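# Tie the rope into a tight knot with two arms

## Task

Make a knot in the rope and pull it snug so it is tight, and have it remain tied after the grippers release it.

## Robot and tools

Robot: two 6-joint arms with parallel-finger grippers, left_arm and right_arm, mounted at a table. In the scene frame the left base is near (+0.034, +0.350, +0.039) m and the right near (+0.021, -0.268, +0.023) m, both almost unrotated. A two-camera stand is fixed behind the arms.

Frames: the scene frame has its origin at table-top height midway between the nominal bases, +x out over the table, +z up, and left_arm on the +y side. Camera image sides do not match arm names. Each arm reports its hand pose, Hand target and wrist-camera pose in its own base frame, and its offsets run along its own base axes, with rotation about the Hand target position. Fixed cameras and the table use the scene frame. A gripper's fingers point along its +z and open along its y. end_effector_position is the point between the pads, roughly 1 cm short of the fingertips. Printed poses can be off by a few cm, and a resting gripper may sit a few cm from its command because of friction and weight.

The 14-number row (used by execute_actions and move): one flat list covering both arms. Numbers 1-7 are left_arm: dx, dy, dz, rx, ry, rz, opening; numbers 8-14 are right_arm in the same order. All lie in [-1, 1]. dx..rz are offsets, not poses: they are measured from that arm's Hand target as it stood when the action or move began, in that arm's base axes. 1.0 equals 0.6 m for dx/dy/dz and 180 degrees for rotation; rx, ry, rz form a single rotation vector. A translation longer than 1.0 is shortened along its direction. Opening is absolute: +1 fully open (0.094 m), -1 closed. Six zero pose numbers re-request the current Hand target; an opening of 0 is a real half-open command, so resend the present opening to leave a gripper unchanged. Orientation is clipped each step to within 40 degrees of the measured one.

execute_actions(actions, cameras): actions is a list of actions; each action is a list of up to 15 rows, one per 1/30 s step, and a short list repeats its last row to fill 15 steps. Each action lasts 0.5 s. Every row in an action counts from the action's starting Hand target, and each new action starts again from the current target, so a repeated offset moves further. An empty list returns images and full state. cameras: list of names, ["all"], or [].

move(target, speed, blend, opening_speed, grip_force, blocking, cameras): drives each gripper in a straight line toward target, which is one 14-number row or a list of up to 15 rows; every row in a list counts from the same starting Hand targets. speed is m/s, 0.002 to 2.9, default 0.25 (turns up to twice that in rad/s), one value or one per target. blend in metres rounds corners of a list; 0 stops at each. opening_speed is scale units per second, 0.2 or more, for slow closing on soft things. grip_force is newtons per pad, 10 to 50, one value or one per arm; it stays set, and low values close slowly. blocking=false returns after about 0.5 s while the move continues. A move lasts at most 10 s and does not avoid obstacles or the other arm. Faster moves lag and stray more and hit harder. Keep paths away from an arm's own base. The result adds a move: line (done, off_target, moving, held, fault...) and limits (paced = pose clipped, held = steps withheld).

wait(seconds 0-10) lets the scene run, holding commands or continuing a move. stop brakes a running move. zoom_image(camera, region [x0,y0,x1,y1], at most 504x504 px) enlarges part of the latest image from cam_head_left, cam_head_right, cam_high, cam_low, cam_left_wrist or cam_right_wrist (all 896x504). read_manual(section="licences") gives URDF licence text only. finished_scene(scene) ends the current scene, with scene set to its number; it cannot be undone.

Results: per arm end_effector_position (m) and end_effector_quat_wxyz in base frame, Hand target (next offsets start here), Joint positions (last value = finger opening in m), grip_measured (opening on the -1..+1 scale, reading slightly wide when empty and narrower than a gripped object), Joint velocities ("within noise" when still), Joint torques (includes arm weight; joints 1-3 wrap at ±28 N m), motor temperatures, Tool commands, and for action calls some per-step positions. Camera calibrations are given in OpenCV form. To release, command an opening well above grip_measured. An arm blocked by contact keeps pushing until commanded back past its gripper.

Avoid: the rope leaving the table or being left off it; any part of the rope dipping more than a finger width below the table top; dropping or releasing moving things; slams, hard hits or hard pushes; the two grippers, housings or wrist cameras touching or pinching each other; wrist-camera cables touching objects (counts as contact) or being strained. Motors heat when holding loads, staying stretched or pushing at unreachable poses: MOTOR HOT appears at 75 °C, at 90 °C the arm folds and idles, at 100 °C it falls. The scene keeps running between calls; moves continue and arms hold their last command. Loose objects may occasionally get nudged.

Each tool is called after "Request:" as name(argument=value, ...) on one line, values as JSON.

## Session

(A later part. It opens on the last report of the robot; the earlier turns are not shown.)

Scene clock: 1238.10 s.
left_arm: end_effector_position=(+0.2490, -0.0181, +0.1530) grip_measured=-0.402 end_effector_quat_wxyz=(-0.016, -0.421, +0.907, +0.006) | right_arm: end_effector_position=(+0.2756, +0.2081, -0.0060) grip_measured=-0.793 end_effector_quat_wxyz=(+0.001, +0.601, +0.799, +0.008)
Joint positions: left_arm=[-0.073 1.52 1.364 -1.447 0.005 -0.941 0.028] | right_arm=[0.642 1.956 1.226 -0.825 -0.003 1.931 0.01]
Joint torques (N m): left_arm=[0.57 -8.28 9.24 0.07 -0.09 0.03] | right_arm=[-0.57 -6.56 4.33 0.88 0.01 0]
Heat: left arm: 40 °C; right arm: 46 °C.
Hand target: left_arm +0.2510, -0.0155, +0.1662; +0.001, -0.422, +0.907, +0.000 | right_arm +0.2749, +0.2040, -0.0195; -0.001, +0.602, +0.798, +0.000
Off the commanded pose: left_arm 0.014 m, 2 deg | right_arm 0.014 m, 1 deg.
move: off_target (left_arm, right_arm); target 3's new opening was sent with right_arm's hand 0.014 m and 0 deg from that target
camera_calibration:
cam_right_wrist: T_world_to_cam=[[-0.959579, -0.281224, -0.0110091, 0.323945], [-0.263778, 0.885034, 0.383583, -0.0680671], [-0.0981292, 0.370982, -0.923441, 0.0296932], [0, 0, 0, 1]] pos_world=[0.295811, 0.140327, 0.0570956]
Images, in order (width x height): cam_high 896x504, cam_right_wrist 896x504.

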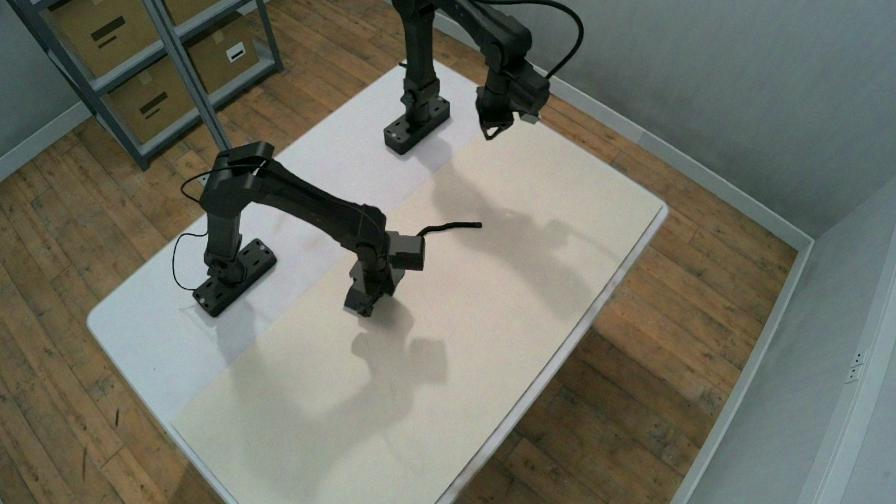

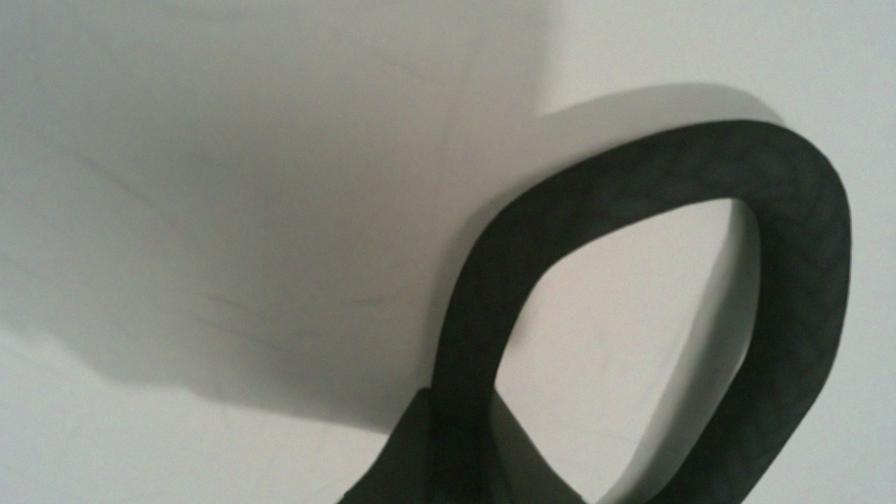

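Request:
execute_actions(actions=[], cameras=["cam_left_wrist"])

Scene clock: 1245.83 s.
left_arm: end_effector_position=(+0.2490, -0.0181, +0.1530) grip_measured=-0.402 end_effector_quat_wxyz=(-0.016, -0.421, +0.907, +0.006) | right_arm: end_effector_position=(+0.2756, +0.2081, -0.0060) grip_measured=-0.793 end_effector_quat_wxyz=(+0.001, +0.601, +0.799, +0.008)
Joint positions: left_arm=[-0.073 1.52 1.364 -1.447 0.005 -0.941 0.028] | right_arm=[0.642 1.956 1.226 -0.825 -0.003 1.931 0.01]
Joint velocities: within noise
Joint torques (N m): left_arm=[0.54 -8.27 9.22 0.07 -0.09 0.04] | right_arm=[-0.55 -6.54 4.31 0.87 0.01 0]
Motor temperatures (°C): left_arm=[29 39 38 31 31 31 31] | right_arm=[30 35 45 37 30 31 31]
Heat: left arm: 39 °C; right arm: 45 °C.
Hand target: left_arm +0.2510, -0.0155, +0.1662; +0.001, -0.422, +0.907, +0.000 | right_arm +0.2749, +0.2040, -0.0195; -0.001, +0.602, +0.798, +0.000
Tool commands: left_gripper/opening=-0.4 right_gripper/opening=-0.86
Off the commanded pose: left_arm 0.014 m, 2 deg | right_arm 0.014 m, 1 deg.
camera_calibration:
cam_left_wrist: T_world_to_cam=[[0.753931, -0.656916, -0.00705482, -0.196483], [-0.58704, -0.678478, 0.441647, 0.103552], [-0.294911, -0.32883, -0.897161, 0.29746], [0, 0, 0, 1]] pos_world=[0.296648, 0.0389988, 0.219751]
Images, in order (width x height): cam_left_wrist 896x504.

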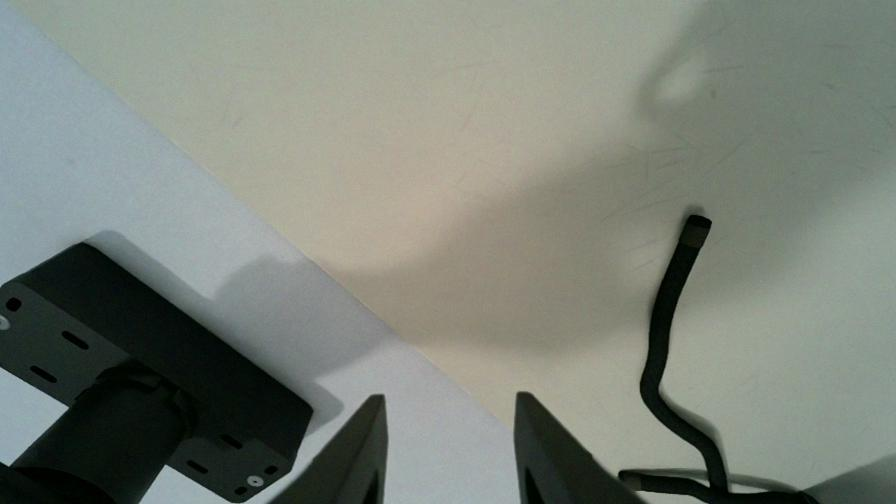

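Request:
move(target=[[0.02,-0.32,-0.18,0,0,0,-0.4,0,0,0,0,0,0,-0.86],[0.02,-0.32,-0.33,0,0,0,-0.4,0,0,0,0,0,0,-0.86],[0.02,-0.32,-0.33,0,0,0,-0.86,0,0,0,0,0,0,-0.86]], speed=[0.25,0.12,0.1], cameras=["cam_high","cam_left_wrist"])

Scene clock: 1259.80 s.
left_arm: end_effector_position=(+0.2627, -0.2107, -0.0203) grip_measured=-0.814 end_effector_quat_wxyz=(-0.003, -0.417, +0.909, -0.004) | right_arm: end_effector_position=(+0.2756, +0.2081, -0.0060) grip_measured=-0.793 end_effector_quat_wxyz=(+0.001, +0.601, +0.799, +0.008)
Joint positions: left_arm=[-0.675 1.964 1.172 -0.775 0.008 -1.536 0.009] | right_arm=[0.642 1.956 1.226 -0.825 -0.003 1.931 0.01]
Joint torques (N m): left_arm=[0.32 -8.47 4.15 0.71 -0.11 -0.07] | right_arm=[-0.57 -6.54 4.33 0.88 0.01 0]
Heat: left arm: 39 °C; right arm: 44 °C.
Hand target: left_arm +0.2630, -0.2075, -0.0317; +0.001, -0.422, +0.907, +0.000 | right_arm +0.2749, +0.2040, -0.0195; -0.001, +0.602, +0.798, +0.000
Off the commanded pose: left_arm 0.012 m, 1 deg | right_arm 0.014 m, 1 deg.
move: off_target (left_arm, right_arm); target 3's new opening was sent with left_arm's hand 0.012 m and 1 deg from that target
camera_calibration:
cam_left_wrist: T_world_to_cam=[[0.748989, -0.66227, 0.0203365, -0.333889], [-0.605447, -0.671612, 0.427049, 0.0634197], [-0.269164, -0.332168, -0.904, 0.0751124], [0, 0, 0, 1]] pos_world=[0.308694, -0.153581, 0.0476083]
Images, in order (width x height): cam_high 896x504, cam_left_wrist 896x504.

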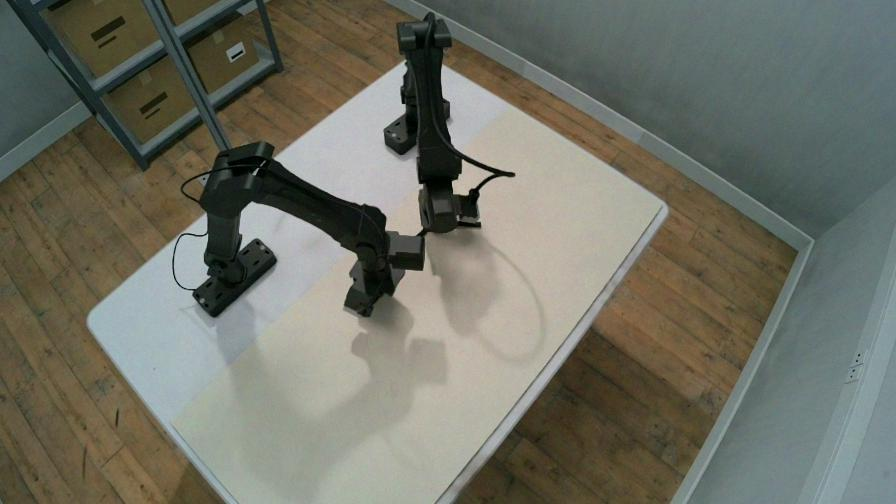

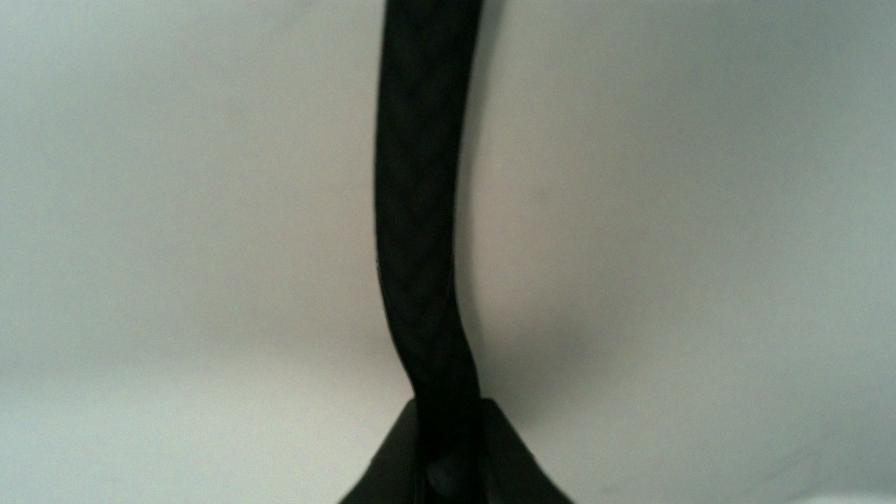

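Request:
move(target=[[0,0,0,0,0,0,-0.86,0,0,0.05,0,0,0,-0.86],[0,0,0,0,0,0,-0.86,-0.018,-0.068,0.05,0,0,0.17,-0.86],[0,0,0,0,0,0,-0.86,-0.018,-0.068,0.002,0,0,0.17,-0.86]], speed=[0.1,0.1,0.1], cameras=["cam_high","cam_right_wrist","cam_head_left"])

Scene clock: 1274.67 s.
left_arm: end_effector_position=(+0.2628, -0.2108, -0.0203) grip_measured=-0.814 end_effector_quat_wxyz=(-0.003, -0.417, +0.909, -0.004) | right_arm: end_effector_position=(+0.2645, +0.1671, -0.0058) grip_measured=-0.793 end_effector_quat_wxyz=(+0.001, +0.368, +0.930, +0.005)
Joint positions: left_arm=[-0.675 1.964 1.172 -0.775 0.008 -1.536 0.009] | right_arm=[0.558 1.852 1.082 -0.792 -0.004 1.312 0.01]
Joint torques (N m): left_arm=[0.31 -8.5 4.16 0.72 -0.12 -0.07] | right_arm=[-0.65 -5.81 4 0.93 0.02 -0.02]
Heat: left arm: 39 °C; right arm: 43 °C.
Hand target: left_arm +0.2631, -0.2076, -0.0317; +0.001, -0.422, +0.907, +0.000 | right_arm +0.2641, +0.1632, -0.0182; +0.000, +0.370, +0.929, +0.000
Off the commanded pose: left_arm 0.012 m, 1 deg | right_arm 0.013 m, 1 deg.
move: off_target (left_arm, right_arm)
camera_calibration:
cam_right_wrist: T_world_to_cam=[[-0.682553, -0.730802, -0.00711265, 0.303631], [-0.678692, 0.630213, 0.377107, 0.117689], [-0.271108, 0.262223, -0.926142, 0.107869], [0, 0, 0, 1]] pos_world=[0.316363, 0.119439, 0.0576805]
Images, in order (width x height): cam_head_left 896x504, cam_high 896x504, cam_right_wrist 896x504.

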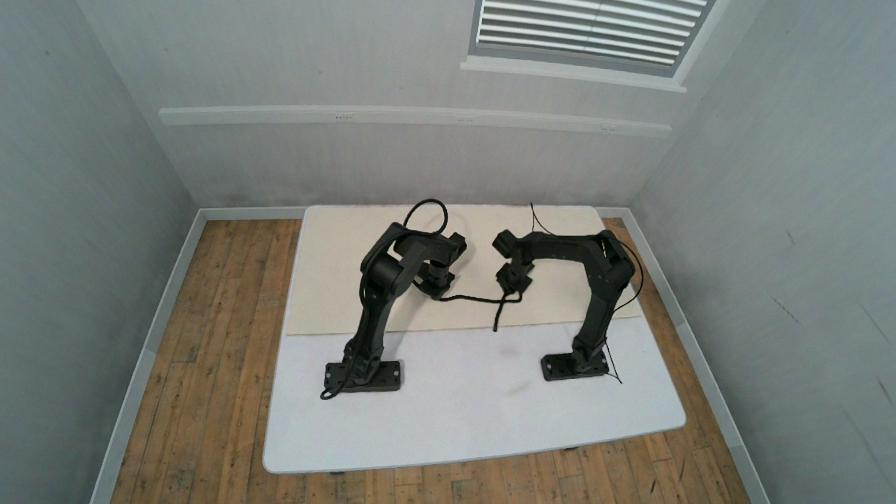

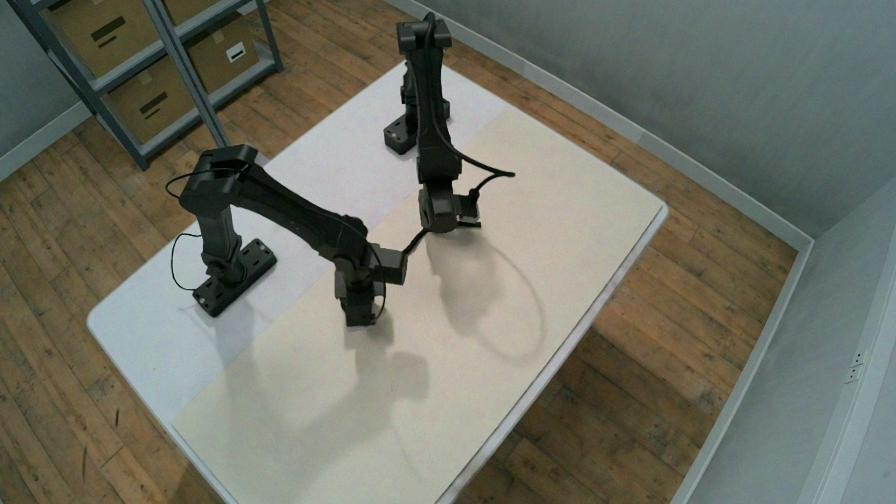

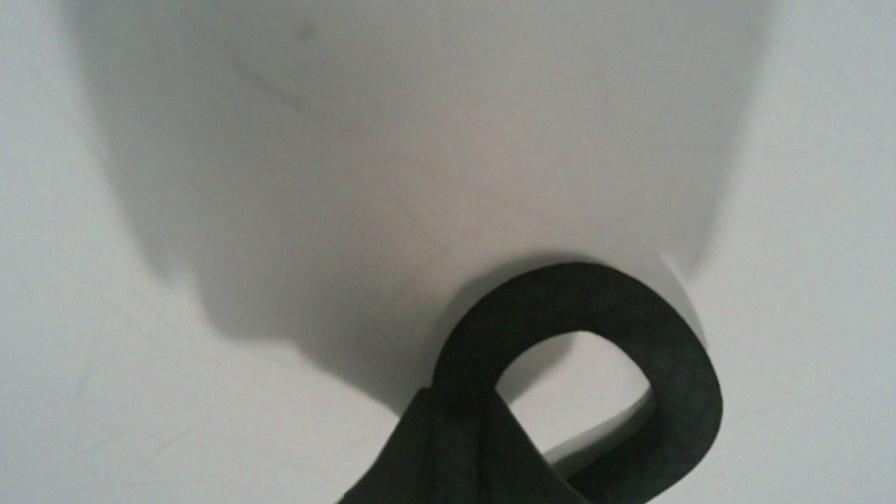

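Request:
zoom_image(camera="cam_head_left", region=[420, 230, 580, 340])

Request:
zoom_image(camera="cam_high", region=[310, 200, 470, 340])

Scaled by 3.150.

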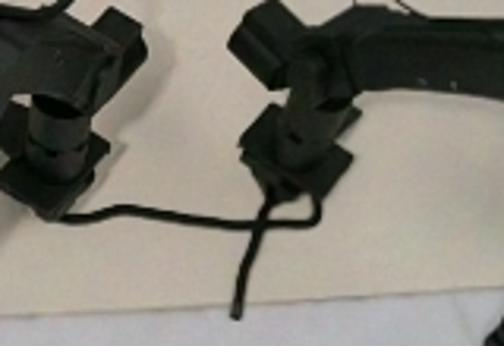

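Scaled by 3.150.

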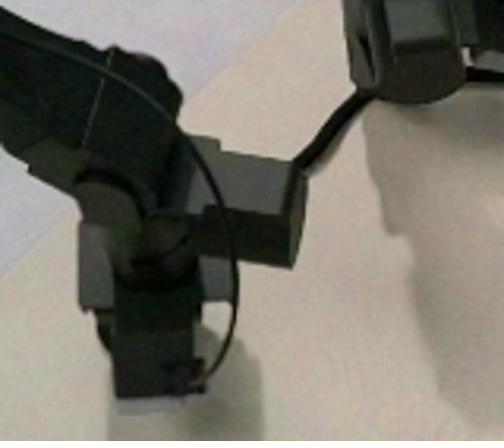

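Request:
move(target=[[0,0,0.02,0,0,0,-0.86,0,0,0.02,0,0,0,-0.86],[-0.025,0.142,0.02,0,0,0,-0.86,-0.025,0.142,0.02,0,0,0,-0.86],[-0.025,0.142,0.004,0,0,0,-0.86,-0.025,0.142,0.004,0,0,0,-0.86]], speed=[0.1,0.1,0.1], cameras=["cam_high","cam_right_wrist","cam_head_left"])

Scene clock: 1317.33 s.
left_arm: end_effector_position=(+0.2513, -0.1289, -0.0214) grip_measured=-0.814 end_effector_quat_wxyz=(-0.003, -0.421, +0.907, -0.008) | right_arm: end_effector_position=(+0.2492, +0.2479, -0.0063) grip_measured=-0.793 end_effector_quat_wxyz=(+0.003, +0.368, +0.930, +0.011)
Joint positions: left_arm=[-0.468 1.784 0.919 -0.697 0.015 -1.337 0.009] | right_arm=[0.778 1.971 1.246 -0.824 -0.004 1.533 0.01]
Joint torques (N m): left_arm=[0.47 -7.6 3.43 0.62 -0.19 0.03] | right_arm=[0.23 -6 6.71 0.56 0.02 0.09]
Heat: left arm: 39 °C; right arm: 42 °C.
Hand target: left_arm +0.2480, -0.1224, -0.0293; +0.001, -0.422, +0.907, +0.000 | right_arm +0.2490, +0.2484, -0.0158; -0.001, +0.370, +0.929, +0.000
Off the commanded pose: left_arm 0.011 m, 1 deg | right_arm 0.010 m, 1 deg.
move: off_target (left_arm)
camera_calibration:
cam_right_wrist: T_world_to_cam=[[-0.682666, -0.730445, -0.0204176, 0.35207], [-0.681454, 0.626295, 0.378648, 0.0581646], [-0.263794, 0.272404, -0.925315, 0.0777166], [0, 0, 0, 1]] pos_world=[0.300484, 0.19957, 0.0570768]
Images, in order (width x height): cam_head_left 896x504, cam_high 896x504, cam_right_wrist 896x504.

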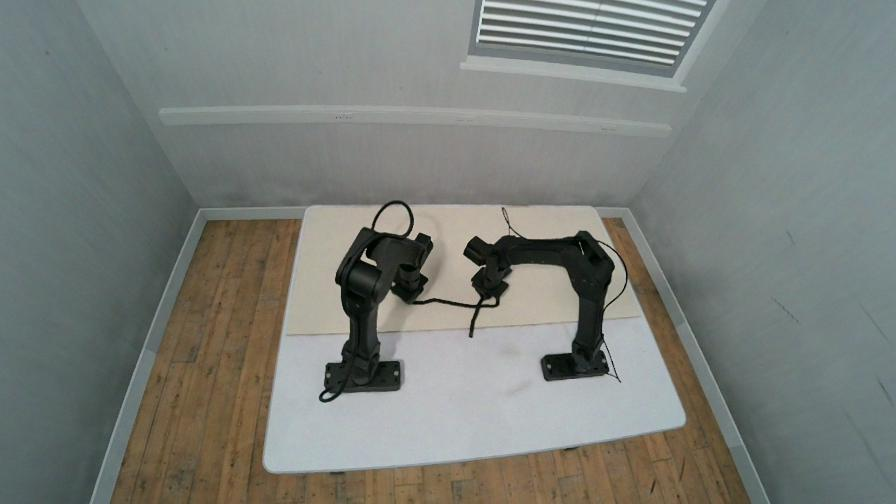

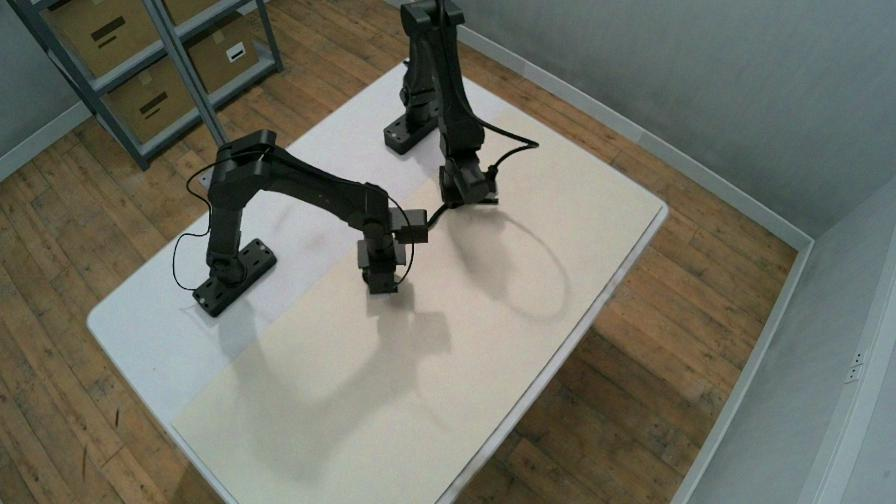

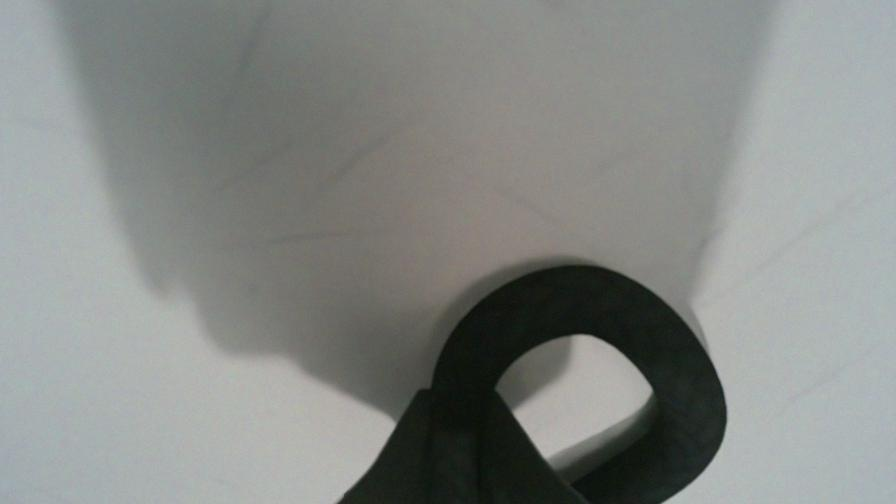

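Request:
move(target=[[0,0,0.0,0,0,0,-0.4,0,0,0,0,0,0,-0.86],[0,0,0.16,0,0,0,-0.4,0,0,0,0,0,0,-0.86],[-0.03,0.3,0.3,0,0,0,-0.4,0,0,0,0,0,0,-0.4],[-0.03,0.3,0.3,0,0,0,-0.4,0,0,0.2,0,0,0,-0.4]], speed=[0.1,0.15,0.25,0.12], cameras=["cam_high","cam_right_wrist","cam_left_wrist"])

Scene clock: 1330.73 s.
left_arm: end_effector_position=(+0.2279, +0.0557, +0.1433) grip_measured=-0.402 end_effector_quat_wxyz=(-0.004, -0.422, +0.906, -0.001) | right_arm: end_effector_position=(+0.2474, +0.2460, +0.0890) grip_measured=-0.403 end_effector_quat_wxyz=(-0.008, +0.369, +0.929, -0.013)
Joint positions: left_arm=[0.238 1.437 1.251 -1.393 0.003 -0.634 0.028] | right_arm=[0.778 1.902 1.548 -1.246 -0.004 1.533 0.028]
Joint torques (N m): left_arm=[0.32 -5.38 9.1 0.12 -0.06 0.05] | right_arm=[0.21 -10.18 8.55 0.16 0.03 0.1]
Heat: left arm: 39 °C; right arm: 43 °C.
Hand target: left_arm +0.2301, +0.0576, +0.1506; +0.001, -0.422, +0.907, +0.000 | right_arm +0.2491, +0.2485, +0.1043; +0.000, +0.370, +0.929, +0.000
Off the commanded pose: left_arm 0.008 m, 1 deg | right_arm 0.015 m, 2 deg.
move: off_target (right_arm)
camera_calibration:
cam_left_wrist: T_world_to_cam=[[0.75608, -0.654335, 0.013735, -0.135746], [-0.596008, -0.67971, 0.427515, 0.149512], [-0.270402, -0.331422, -0.903904, 0.302325], [0, 0, 0, 1]] pos_world=[0.273494, 0.112998, 0.211218]
cam_right_wrist: T_world_to_cam=[[-0.682751, -0.729959, 0.0317952, 0.346628], [-0.667065, 0.640499, 0.380506, 0.0147754], [-0.298118, 0.238581, -0.924232, 0.182703], [0, 0, 0, 1]] pos_world=[0.300984, 0.199971, 0.152216]
Images, in order (width x height): cam_high 896x504, cam_left_wrist 896x504, cam_right_wrist 896x504.

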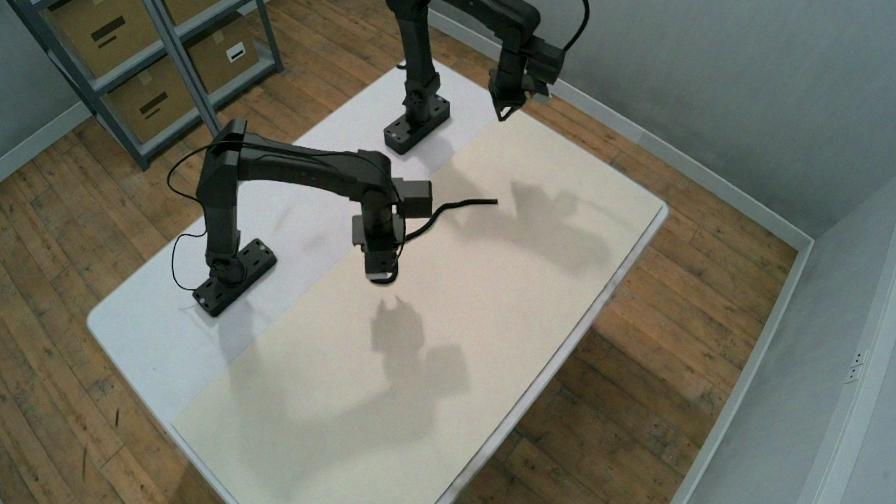

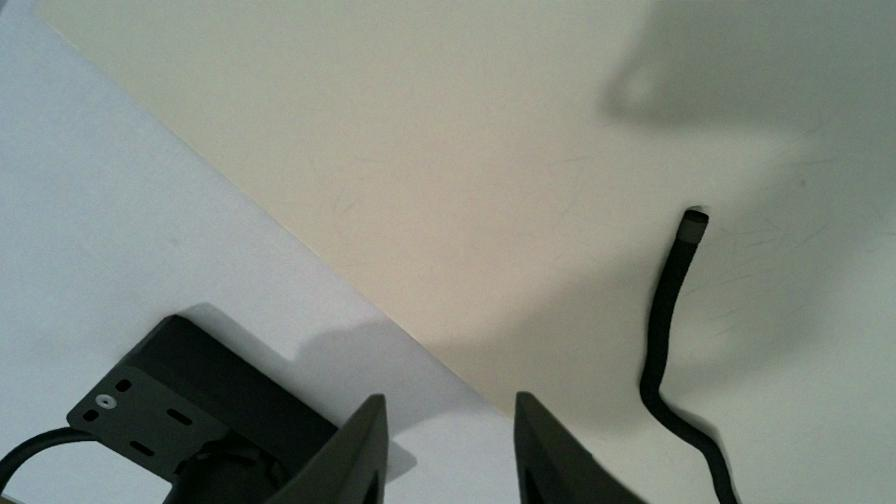

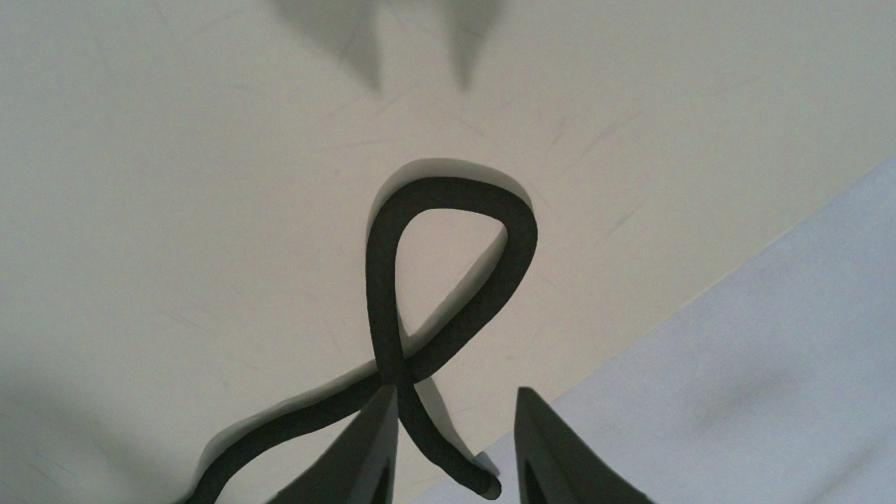

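Request:
move(target=[[0.0282,-0.3027,-0.15,0,0,0,-0.4,-0.08,-0.4,0.1,0,0,0,-0.4],[0.0282,-0.3027,-0.3043,0,0,0,-0.4,-0.08,-0.4,0.1,0,0,0,-0.4],[0.0282,-0.3027,-0.3043,0,0,0,-0.86,-0.08,-0.4,0.1,0,0,0,-0.4]], speed=[0.3,0.15,0.1], cameras=["cam_high","cam_left_wrist"])

Scene clock: 1399.27 s.
left_arm: end_effector_position=(+0.2458, -0.1256, -0.0218) grip_measured=-0.858 end_effector_quat_wxyz=(-0.006, -0.419, +0.908, -0.001) | right_arm: end_effector_position=(+0.2088, +0.0104, +0.1653) grip_measured=-0.403 end_effector_quat_wxyz=(+0.008, +0.368, +0.930, +0.004)
Joint positions: left_arm=[-0.469 1.776 0.907 -0.709 0.01 -1.334 0.007] | right_arm=[0.045 1.326 1.25 -1.477 0 0.8 0.028]
Joint torques (N m): left_arm=[0.03 -6.41 3.81 0.81 -0.14 -0.06] | right_arm=[-0.64 -4.45 5.39 0.33 0 -0.01]
Heat: left arm: 39 °C; right arm: 43 °C.
Hand target: left_arm +0.2470, -0.1240, -0.0319; +0.001, -0.422, +0.907, +0.000 | right_arm +0.2011, +0.0084, +0.1643; +0.000, +0.370, +0.929, +0.000
Off the commanded pose: left_arm 0.010 m, 1 deg | right_arm 0.008 m, 1 deg.
move: done; target 3's new opening was sent with left_arm's hand 0.022 m and 2 deg from that target
camera_calibration:
cam_left_wrist: T_world_to_cam=[[0.751663, -0.659429, 0.0124702, -0.265302], [-0.599176, -0.674836, 0.430794, 0.109065], [-0.275663, -0.331284, -0.902364, 0.0991804], [0, 0, 0, 1]] pos_world=[0.292107, -0.0684899, 0.0458206]
Images, in order (width x height): cam_high 896x504, cam_left_wrist 896x504.

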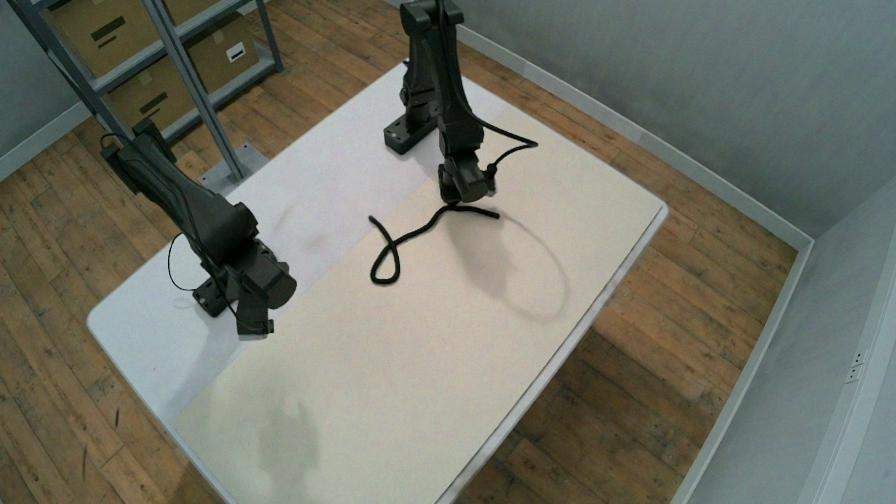

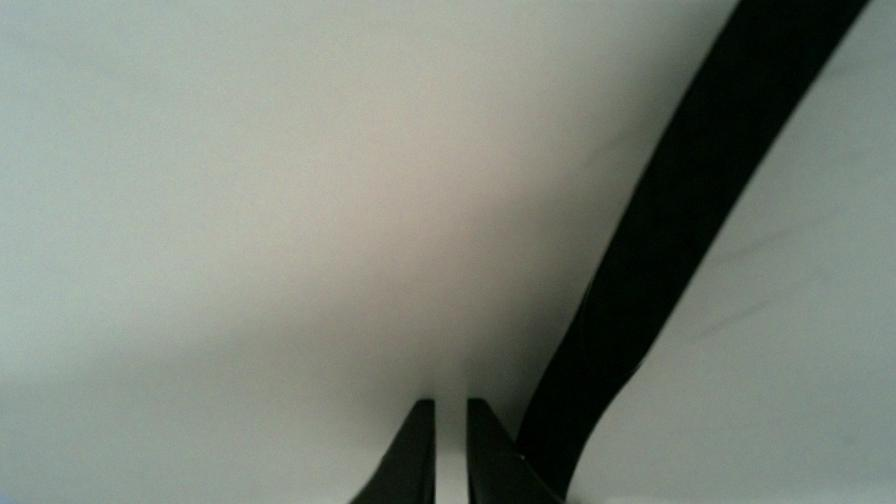

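Request:
move(target=[0,0,0.12,0,0,0,-0.86,0,0,0,0,0,0,-0.4], cameras=["cam_left_wrist"])

Scene clock: 1404.67 s.
left_arm: end_effector_position=(+0.2438, -0.1246, +0.0329) grip_measured=-0.858 end_effector_quat_wxyz=(-0.006, -0.419, +0.908, +0.000) | right_arm: end_effector_position=(+0.2088, +0.0104, +0.1653) grip_measured=-0.403 end_effector_quat_wxyz=(+0.008, +0.368, +0.930, +0.004)
Joint positions: left_arm=[-0.469 1.66 1.02 -0.938 0.01 -1.335 0.007] | right_arm=[0.045 1.326 1.25 -1.477 0 0.8 0.028]
Joint torques (N m): left_arm=[0.01 -8.25 7.87 0.09 -0.14 -0.06] | right_arm=[-0.64 -4.46 5.39 0.33 -0.01 -0.01]
Heat: left arm: 38 °C; right arm: 43 °C.
Hand target: left_arm +0.2470, -0.1239, +0.0400; +0.001, -0.422, +0.907, +0.000 | right_arm +0.2011, +0.0084, +0.1643; +0.000, +0.370, +0.929, +0.000
Off the commanded pose: left_arm 0.008 m, 1 deg | right_arm 0.008 m, 1 deg.
move: done
camera_calibration:
cam_left_wrist: T_world_to_cam=[[0.75192, -0.65915, 0.0117369, -0.26388], [-0.598625, -0.675202, 0.430986, 0.0848323], [-0.27616, -0.331093, -0.902282, 0.148497], [0, 0, 0, 1]] pos_world=[0.290208, -0.067491, 0.100522]
Images, in order (width x height): cam_left_wrist 896x504.

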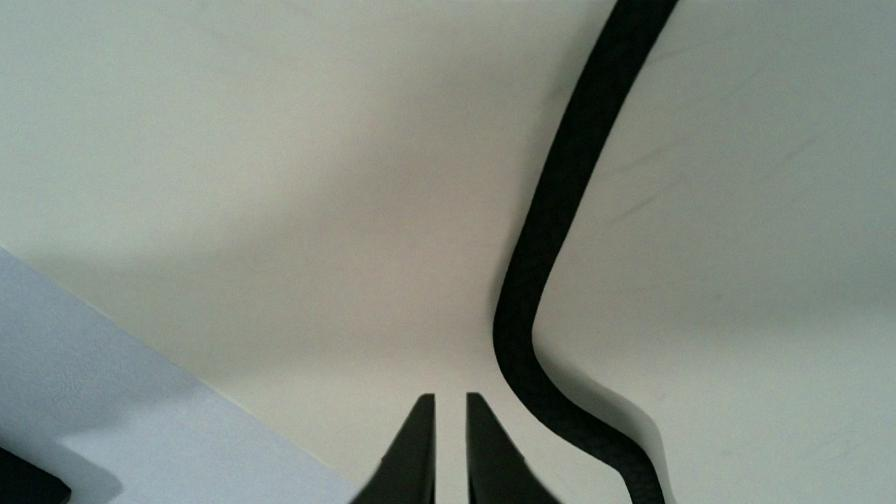

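Request:
move(target=[[0.0333,-0.0235,-0.03,0,0,-0.0556,-0.4,0,0,0,0,0,0,-0.4],[0.0333,-0.0235,-0.12,0,0,-0.0556,-0.4,0,0,0,0,0,0,-0.4],[0.0333,-0.0235,-0.12,0,0,-0.0556,-0.86,0,0,0,0,0,0,-0.4]], speed=[0.2,0.15,0.1], cameras=["cam_left_wrist"])

Scene clock: 1425.00 s.
left_arm: end_effector_position=(+0.2660, -0.1383, -0.0221) grip_measured=-0.813 end_effector_quat_wxyz=(-0.006, -0.345, +0.939, -0.001) | right_arm: end_effector_position=(+0.2088, +0.0104, +0.1653) grip_measured=-0.403 end_effector_quat_wxyz=(+0.008, +0.368, +0.930, +0.004)
Joint positions: left_arm=[-0.476 1.856 1.01 -0.732 0.01 -1.181 0.009] | right_arm=[0.045 1.326 1.25 -1.477 0 0.8 0.028]
Joint torques (N m): left_arm=[-0.31 -7.39 4.04 0.78 -0.14 0.03] | right_arm=[-0.62 -4.45 5.39 0.33 -0.01 -0.01]
Heat: left arm: 38 °C; right arm: 42 °C.
Hand target: left_arm +0.2669, -0.1380, -0.0319; +0.001, -0.341, +0.940, +0.000 | right_arm +0.2011, +0.0084, +0.1643; +0.000, +0.370, +0.929, +0.000
Off the commanded pose: left_arm 0.010 m, 1 deg | right_arm 0.008 m, 1 deg.
move: done; target 3's new opening was sent with left_arm's hand 0.011 m and 1 deg from that target
camera_calibration:
cam_left_wrist: T_world_to_cam=[[0.636218, -0.771384, 0.0139352, -0.273589], [-0.699834, -0.569415, 0.431276, 0.154127], [-0.324744, -0.284138, -0.902112, 0.119915], [0, 0, 0, 1]] pos_world=[0.320867, -0.0892076, 0.0455185]
Images, in order (width x height): cam_left_wrist 896x504.

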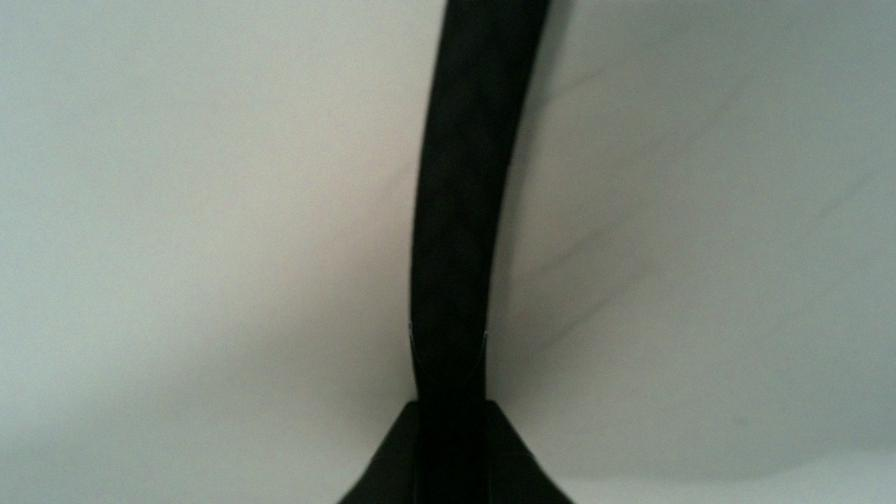

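Request:
move(target=[[0,0,0.09,0,0,0,-0.86,0,0,0,0,0,0,-0.4],[0.055,-0.062,0.1,0,0,-0.222,-0.86,0,0,0,0,0,0,-0.4],[0.105,-0.128,0.1,0,0,-0.472,-0.86,0,0,0,0,0,0,-0.4],[0.113,-0.195,0.1,0,0,-0.722,-0.86,0,0,0,0,0,0,-0.4],[0.08,-0.245,0.1,0,0,-0.917,-0.86,0,0,0,0,0,0,-0.4],[0.08,-0.245,0.04,0,0,-0.917,-0.86,0,0,0,0,0,0,-0.4]], speed=[0.1,0.15,0.15,0.15,0.15,0.1], blend=[0.02,0.02,0.02,0.02,0.02,0], cameras=["cam_left_wrist","cam_high","cam_head_right"])

Scene clock: 1452.57 s.
left_arm: end_effector_position=(+0.3164, -0.2790, +0.0292) grip_measured=-0.813 end_effector_quat_wxyz=(+0.007, +0.871, +0.492, +0.001) | right_arm: end_effector_position=(+0.2088, +0.0104, +0.1653) grip_measured=-0.403 end_effector_quat_wxyz=(+0.008, +0.368, +0.930, +0.004)
Joint positions: left_arm=[-0.724 2.186 1.728 -1.099 0.003 1.39 0.009] | right_arm=[0.045 1.326 1.25 -1.477 0 0.8 0.028]
Joint torques (N m): left_arm=[-0.38 -11.03 9.18 0.13 -0.03 0.1] | right_arm=[-0.62 -4.45 5.39 0.34 0 -0.01]
Heat: left arm: 38 °C; right arm: 42 °C.
Hand target: left_arm +0.3169, -0.2823, +0.0282; +0.001, +0.874, +0.486, -0.001 (not the last commanded pose) | right_arm +0.2011, +0.0084, +0.1643; +0.000, +0.370, +0.929, +0.000
Off the commanded pose: left_arm 0.038 m, 4 deg | right_arm 0.008 m, 1 deg.
move: off_target (left_arm; path cut at 10 s); path passed 4 of 6 targets; blend cut to 0.018 m at target 5
camera_calibration:
cam_left_wrist: T_world_to_cam=[[-0.848632, 0.528976, 0.0028967, 0.418036], [0.482248, 0.771393, 0.415199, 0.0877368], [0.217396, 0.353748, -0.909726, 0.149135], [0, 0, 0, 1]] pos_world=[0.280027, -0.341567, 0.0980328]
Images, in order (width x height): cam_head_right 896x504, cam_high 896x504, cam_left_wrist 896x504.

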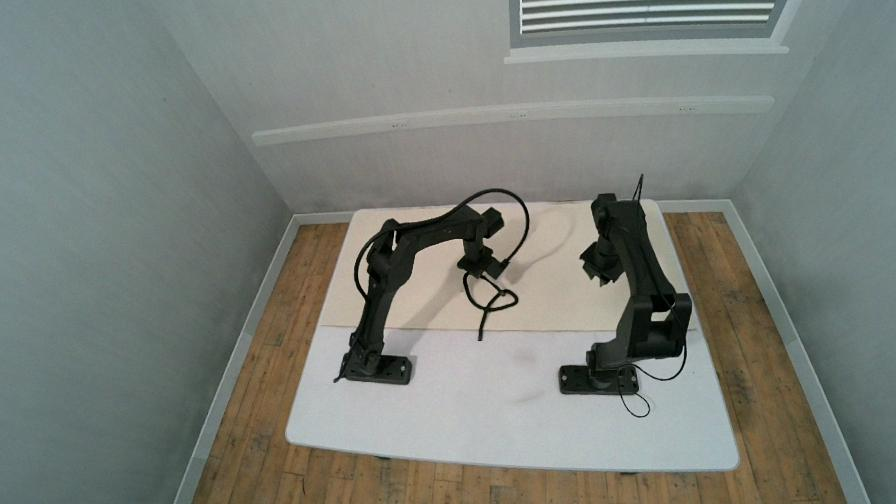

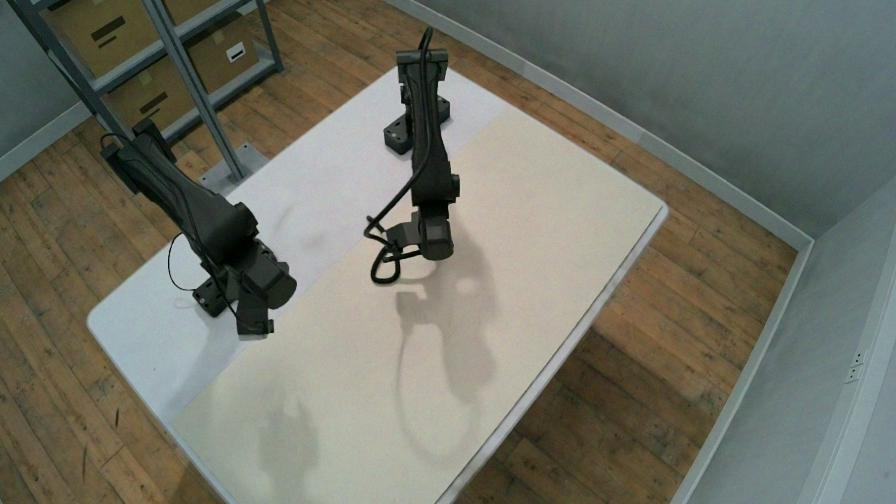

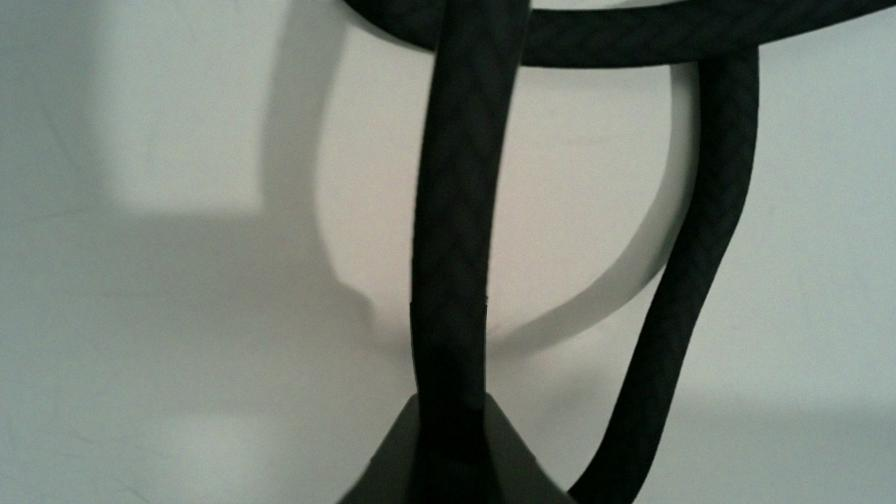

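Request:
move(target=[0,0,-0.078,0,0,0,-0.86,0,0,0,0,0,0,-0.4], speed=0.08, cameras=["cam_left_wrist","cam_high"])

Request:
zoom_image(camera="cam_high", region=[330, 190, 480, 310])

Scene clock: 1467.50 s.
left_arm: end_effector_position=(+0.3218, -0.2837, -0.0070) grip_measured=-0.813 end_effector_quat_wxyz=(+0.010, +0.871, +0.491, +0.003) | right_arm: end_effector_position=(+0.2088, +0.0104, +0.1653) grip_measured=-0.403 end_effector_quat_wxyz=(+0.008, +0.368, +0.930, +0.004)
Joint positions: left_arm=[-0.724 2.246 1.678 -0.981 0.002 1.39 0.009] | right_arm=[0.045 1.326 1.25 -1.477 0 0.8 0.028]
Joint torques (N m): left_arm=[-0.36 -11.82 4.97 0.5 -0.02 0.09] | right_arm=[-0.64 -4.48 5.38 0.33 -0.01 -0.01]
Motor temperatures (°C): left_arm=[29 40 38 31 31 31 32] | right_arm=[30 36 42 32 30 31 30]
Heat: left arm: 40 °C; right arm: 42 °C.
Hand target: left_arm +0.3168, -0.2824, -0.0186; +0.001, +0.874, +0.486, -0.001 | right_arm +0.2011, +0.0084, +0.1643; +0.000, +0.370, +0.929, +0.000
Off the commanded pose: left_arm 0.013 m, 1 deg | right_arm 0.008 m, 1 deg.
move: off_target (left_arm)
camera_calibration:
cam_left_wrist: T_world_to_cam=[[-0.848042, 0.529907, -0.0048311, 0.425191], [0.480409, 0.772611, 0.415065, 0.104629], [0.223679, 0.349672, -0.909779, 0.113564], [0, 0, 0, 1]] pos_world=[0.284913, -0.34586, 0.0619441]
Images, in order (width x height): cam_high 896x504, cam_left_wrist 896x504.

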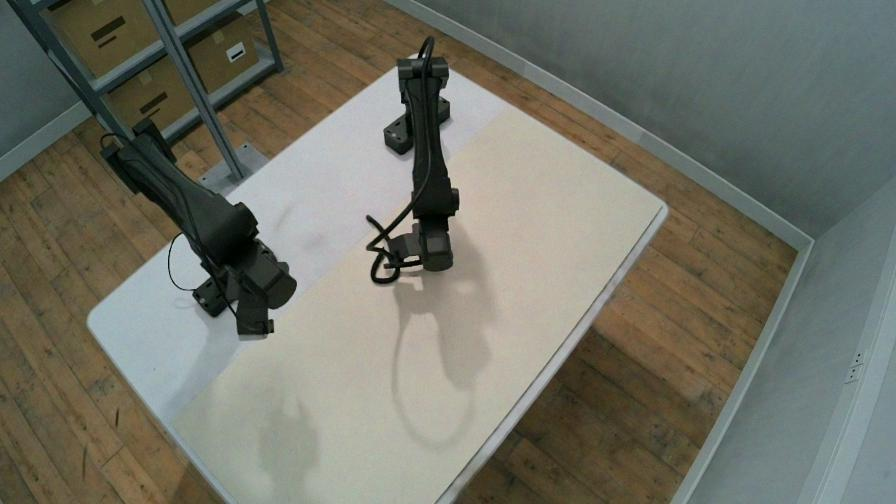

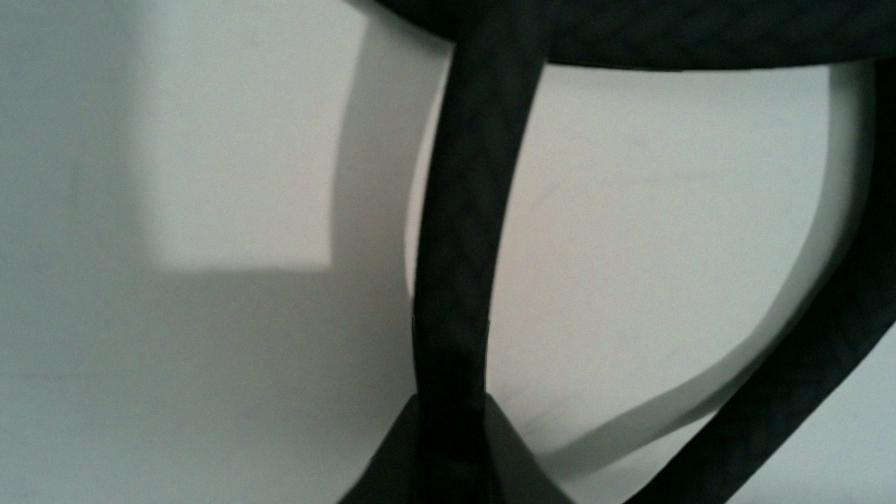

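Scaled by 3.360.

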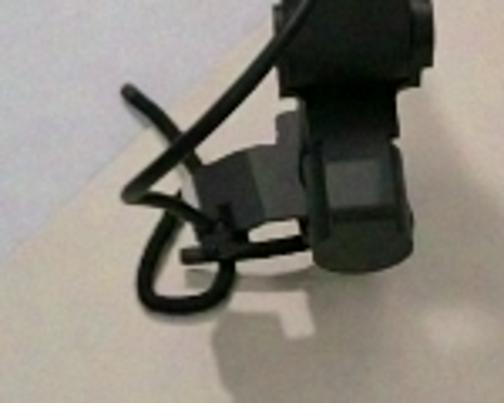

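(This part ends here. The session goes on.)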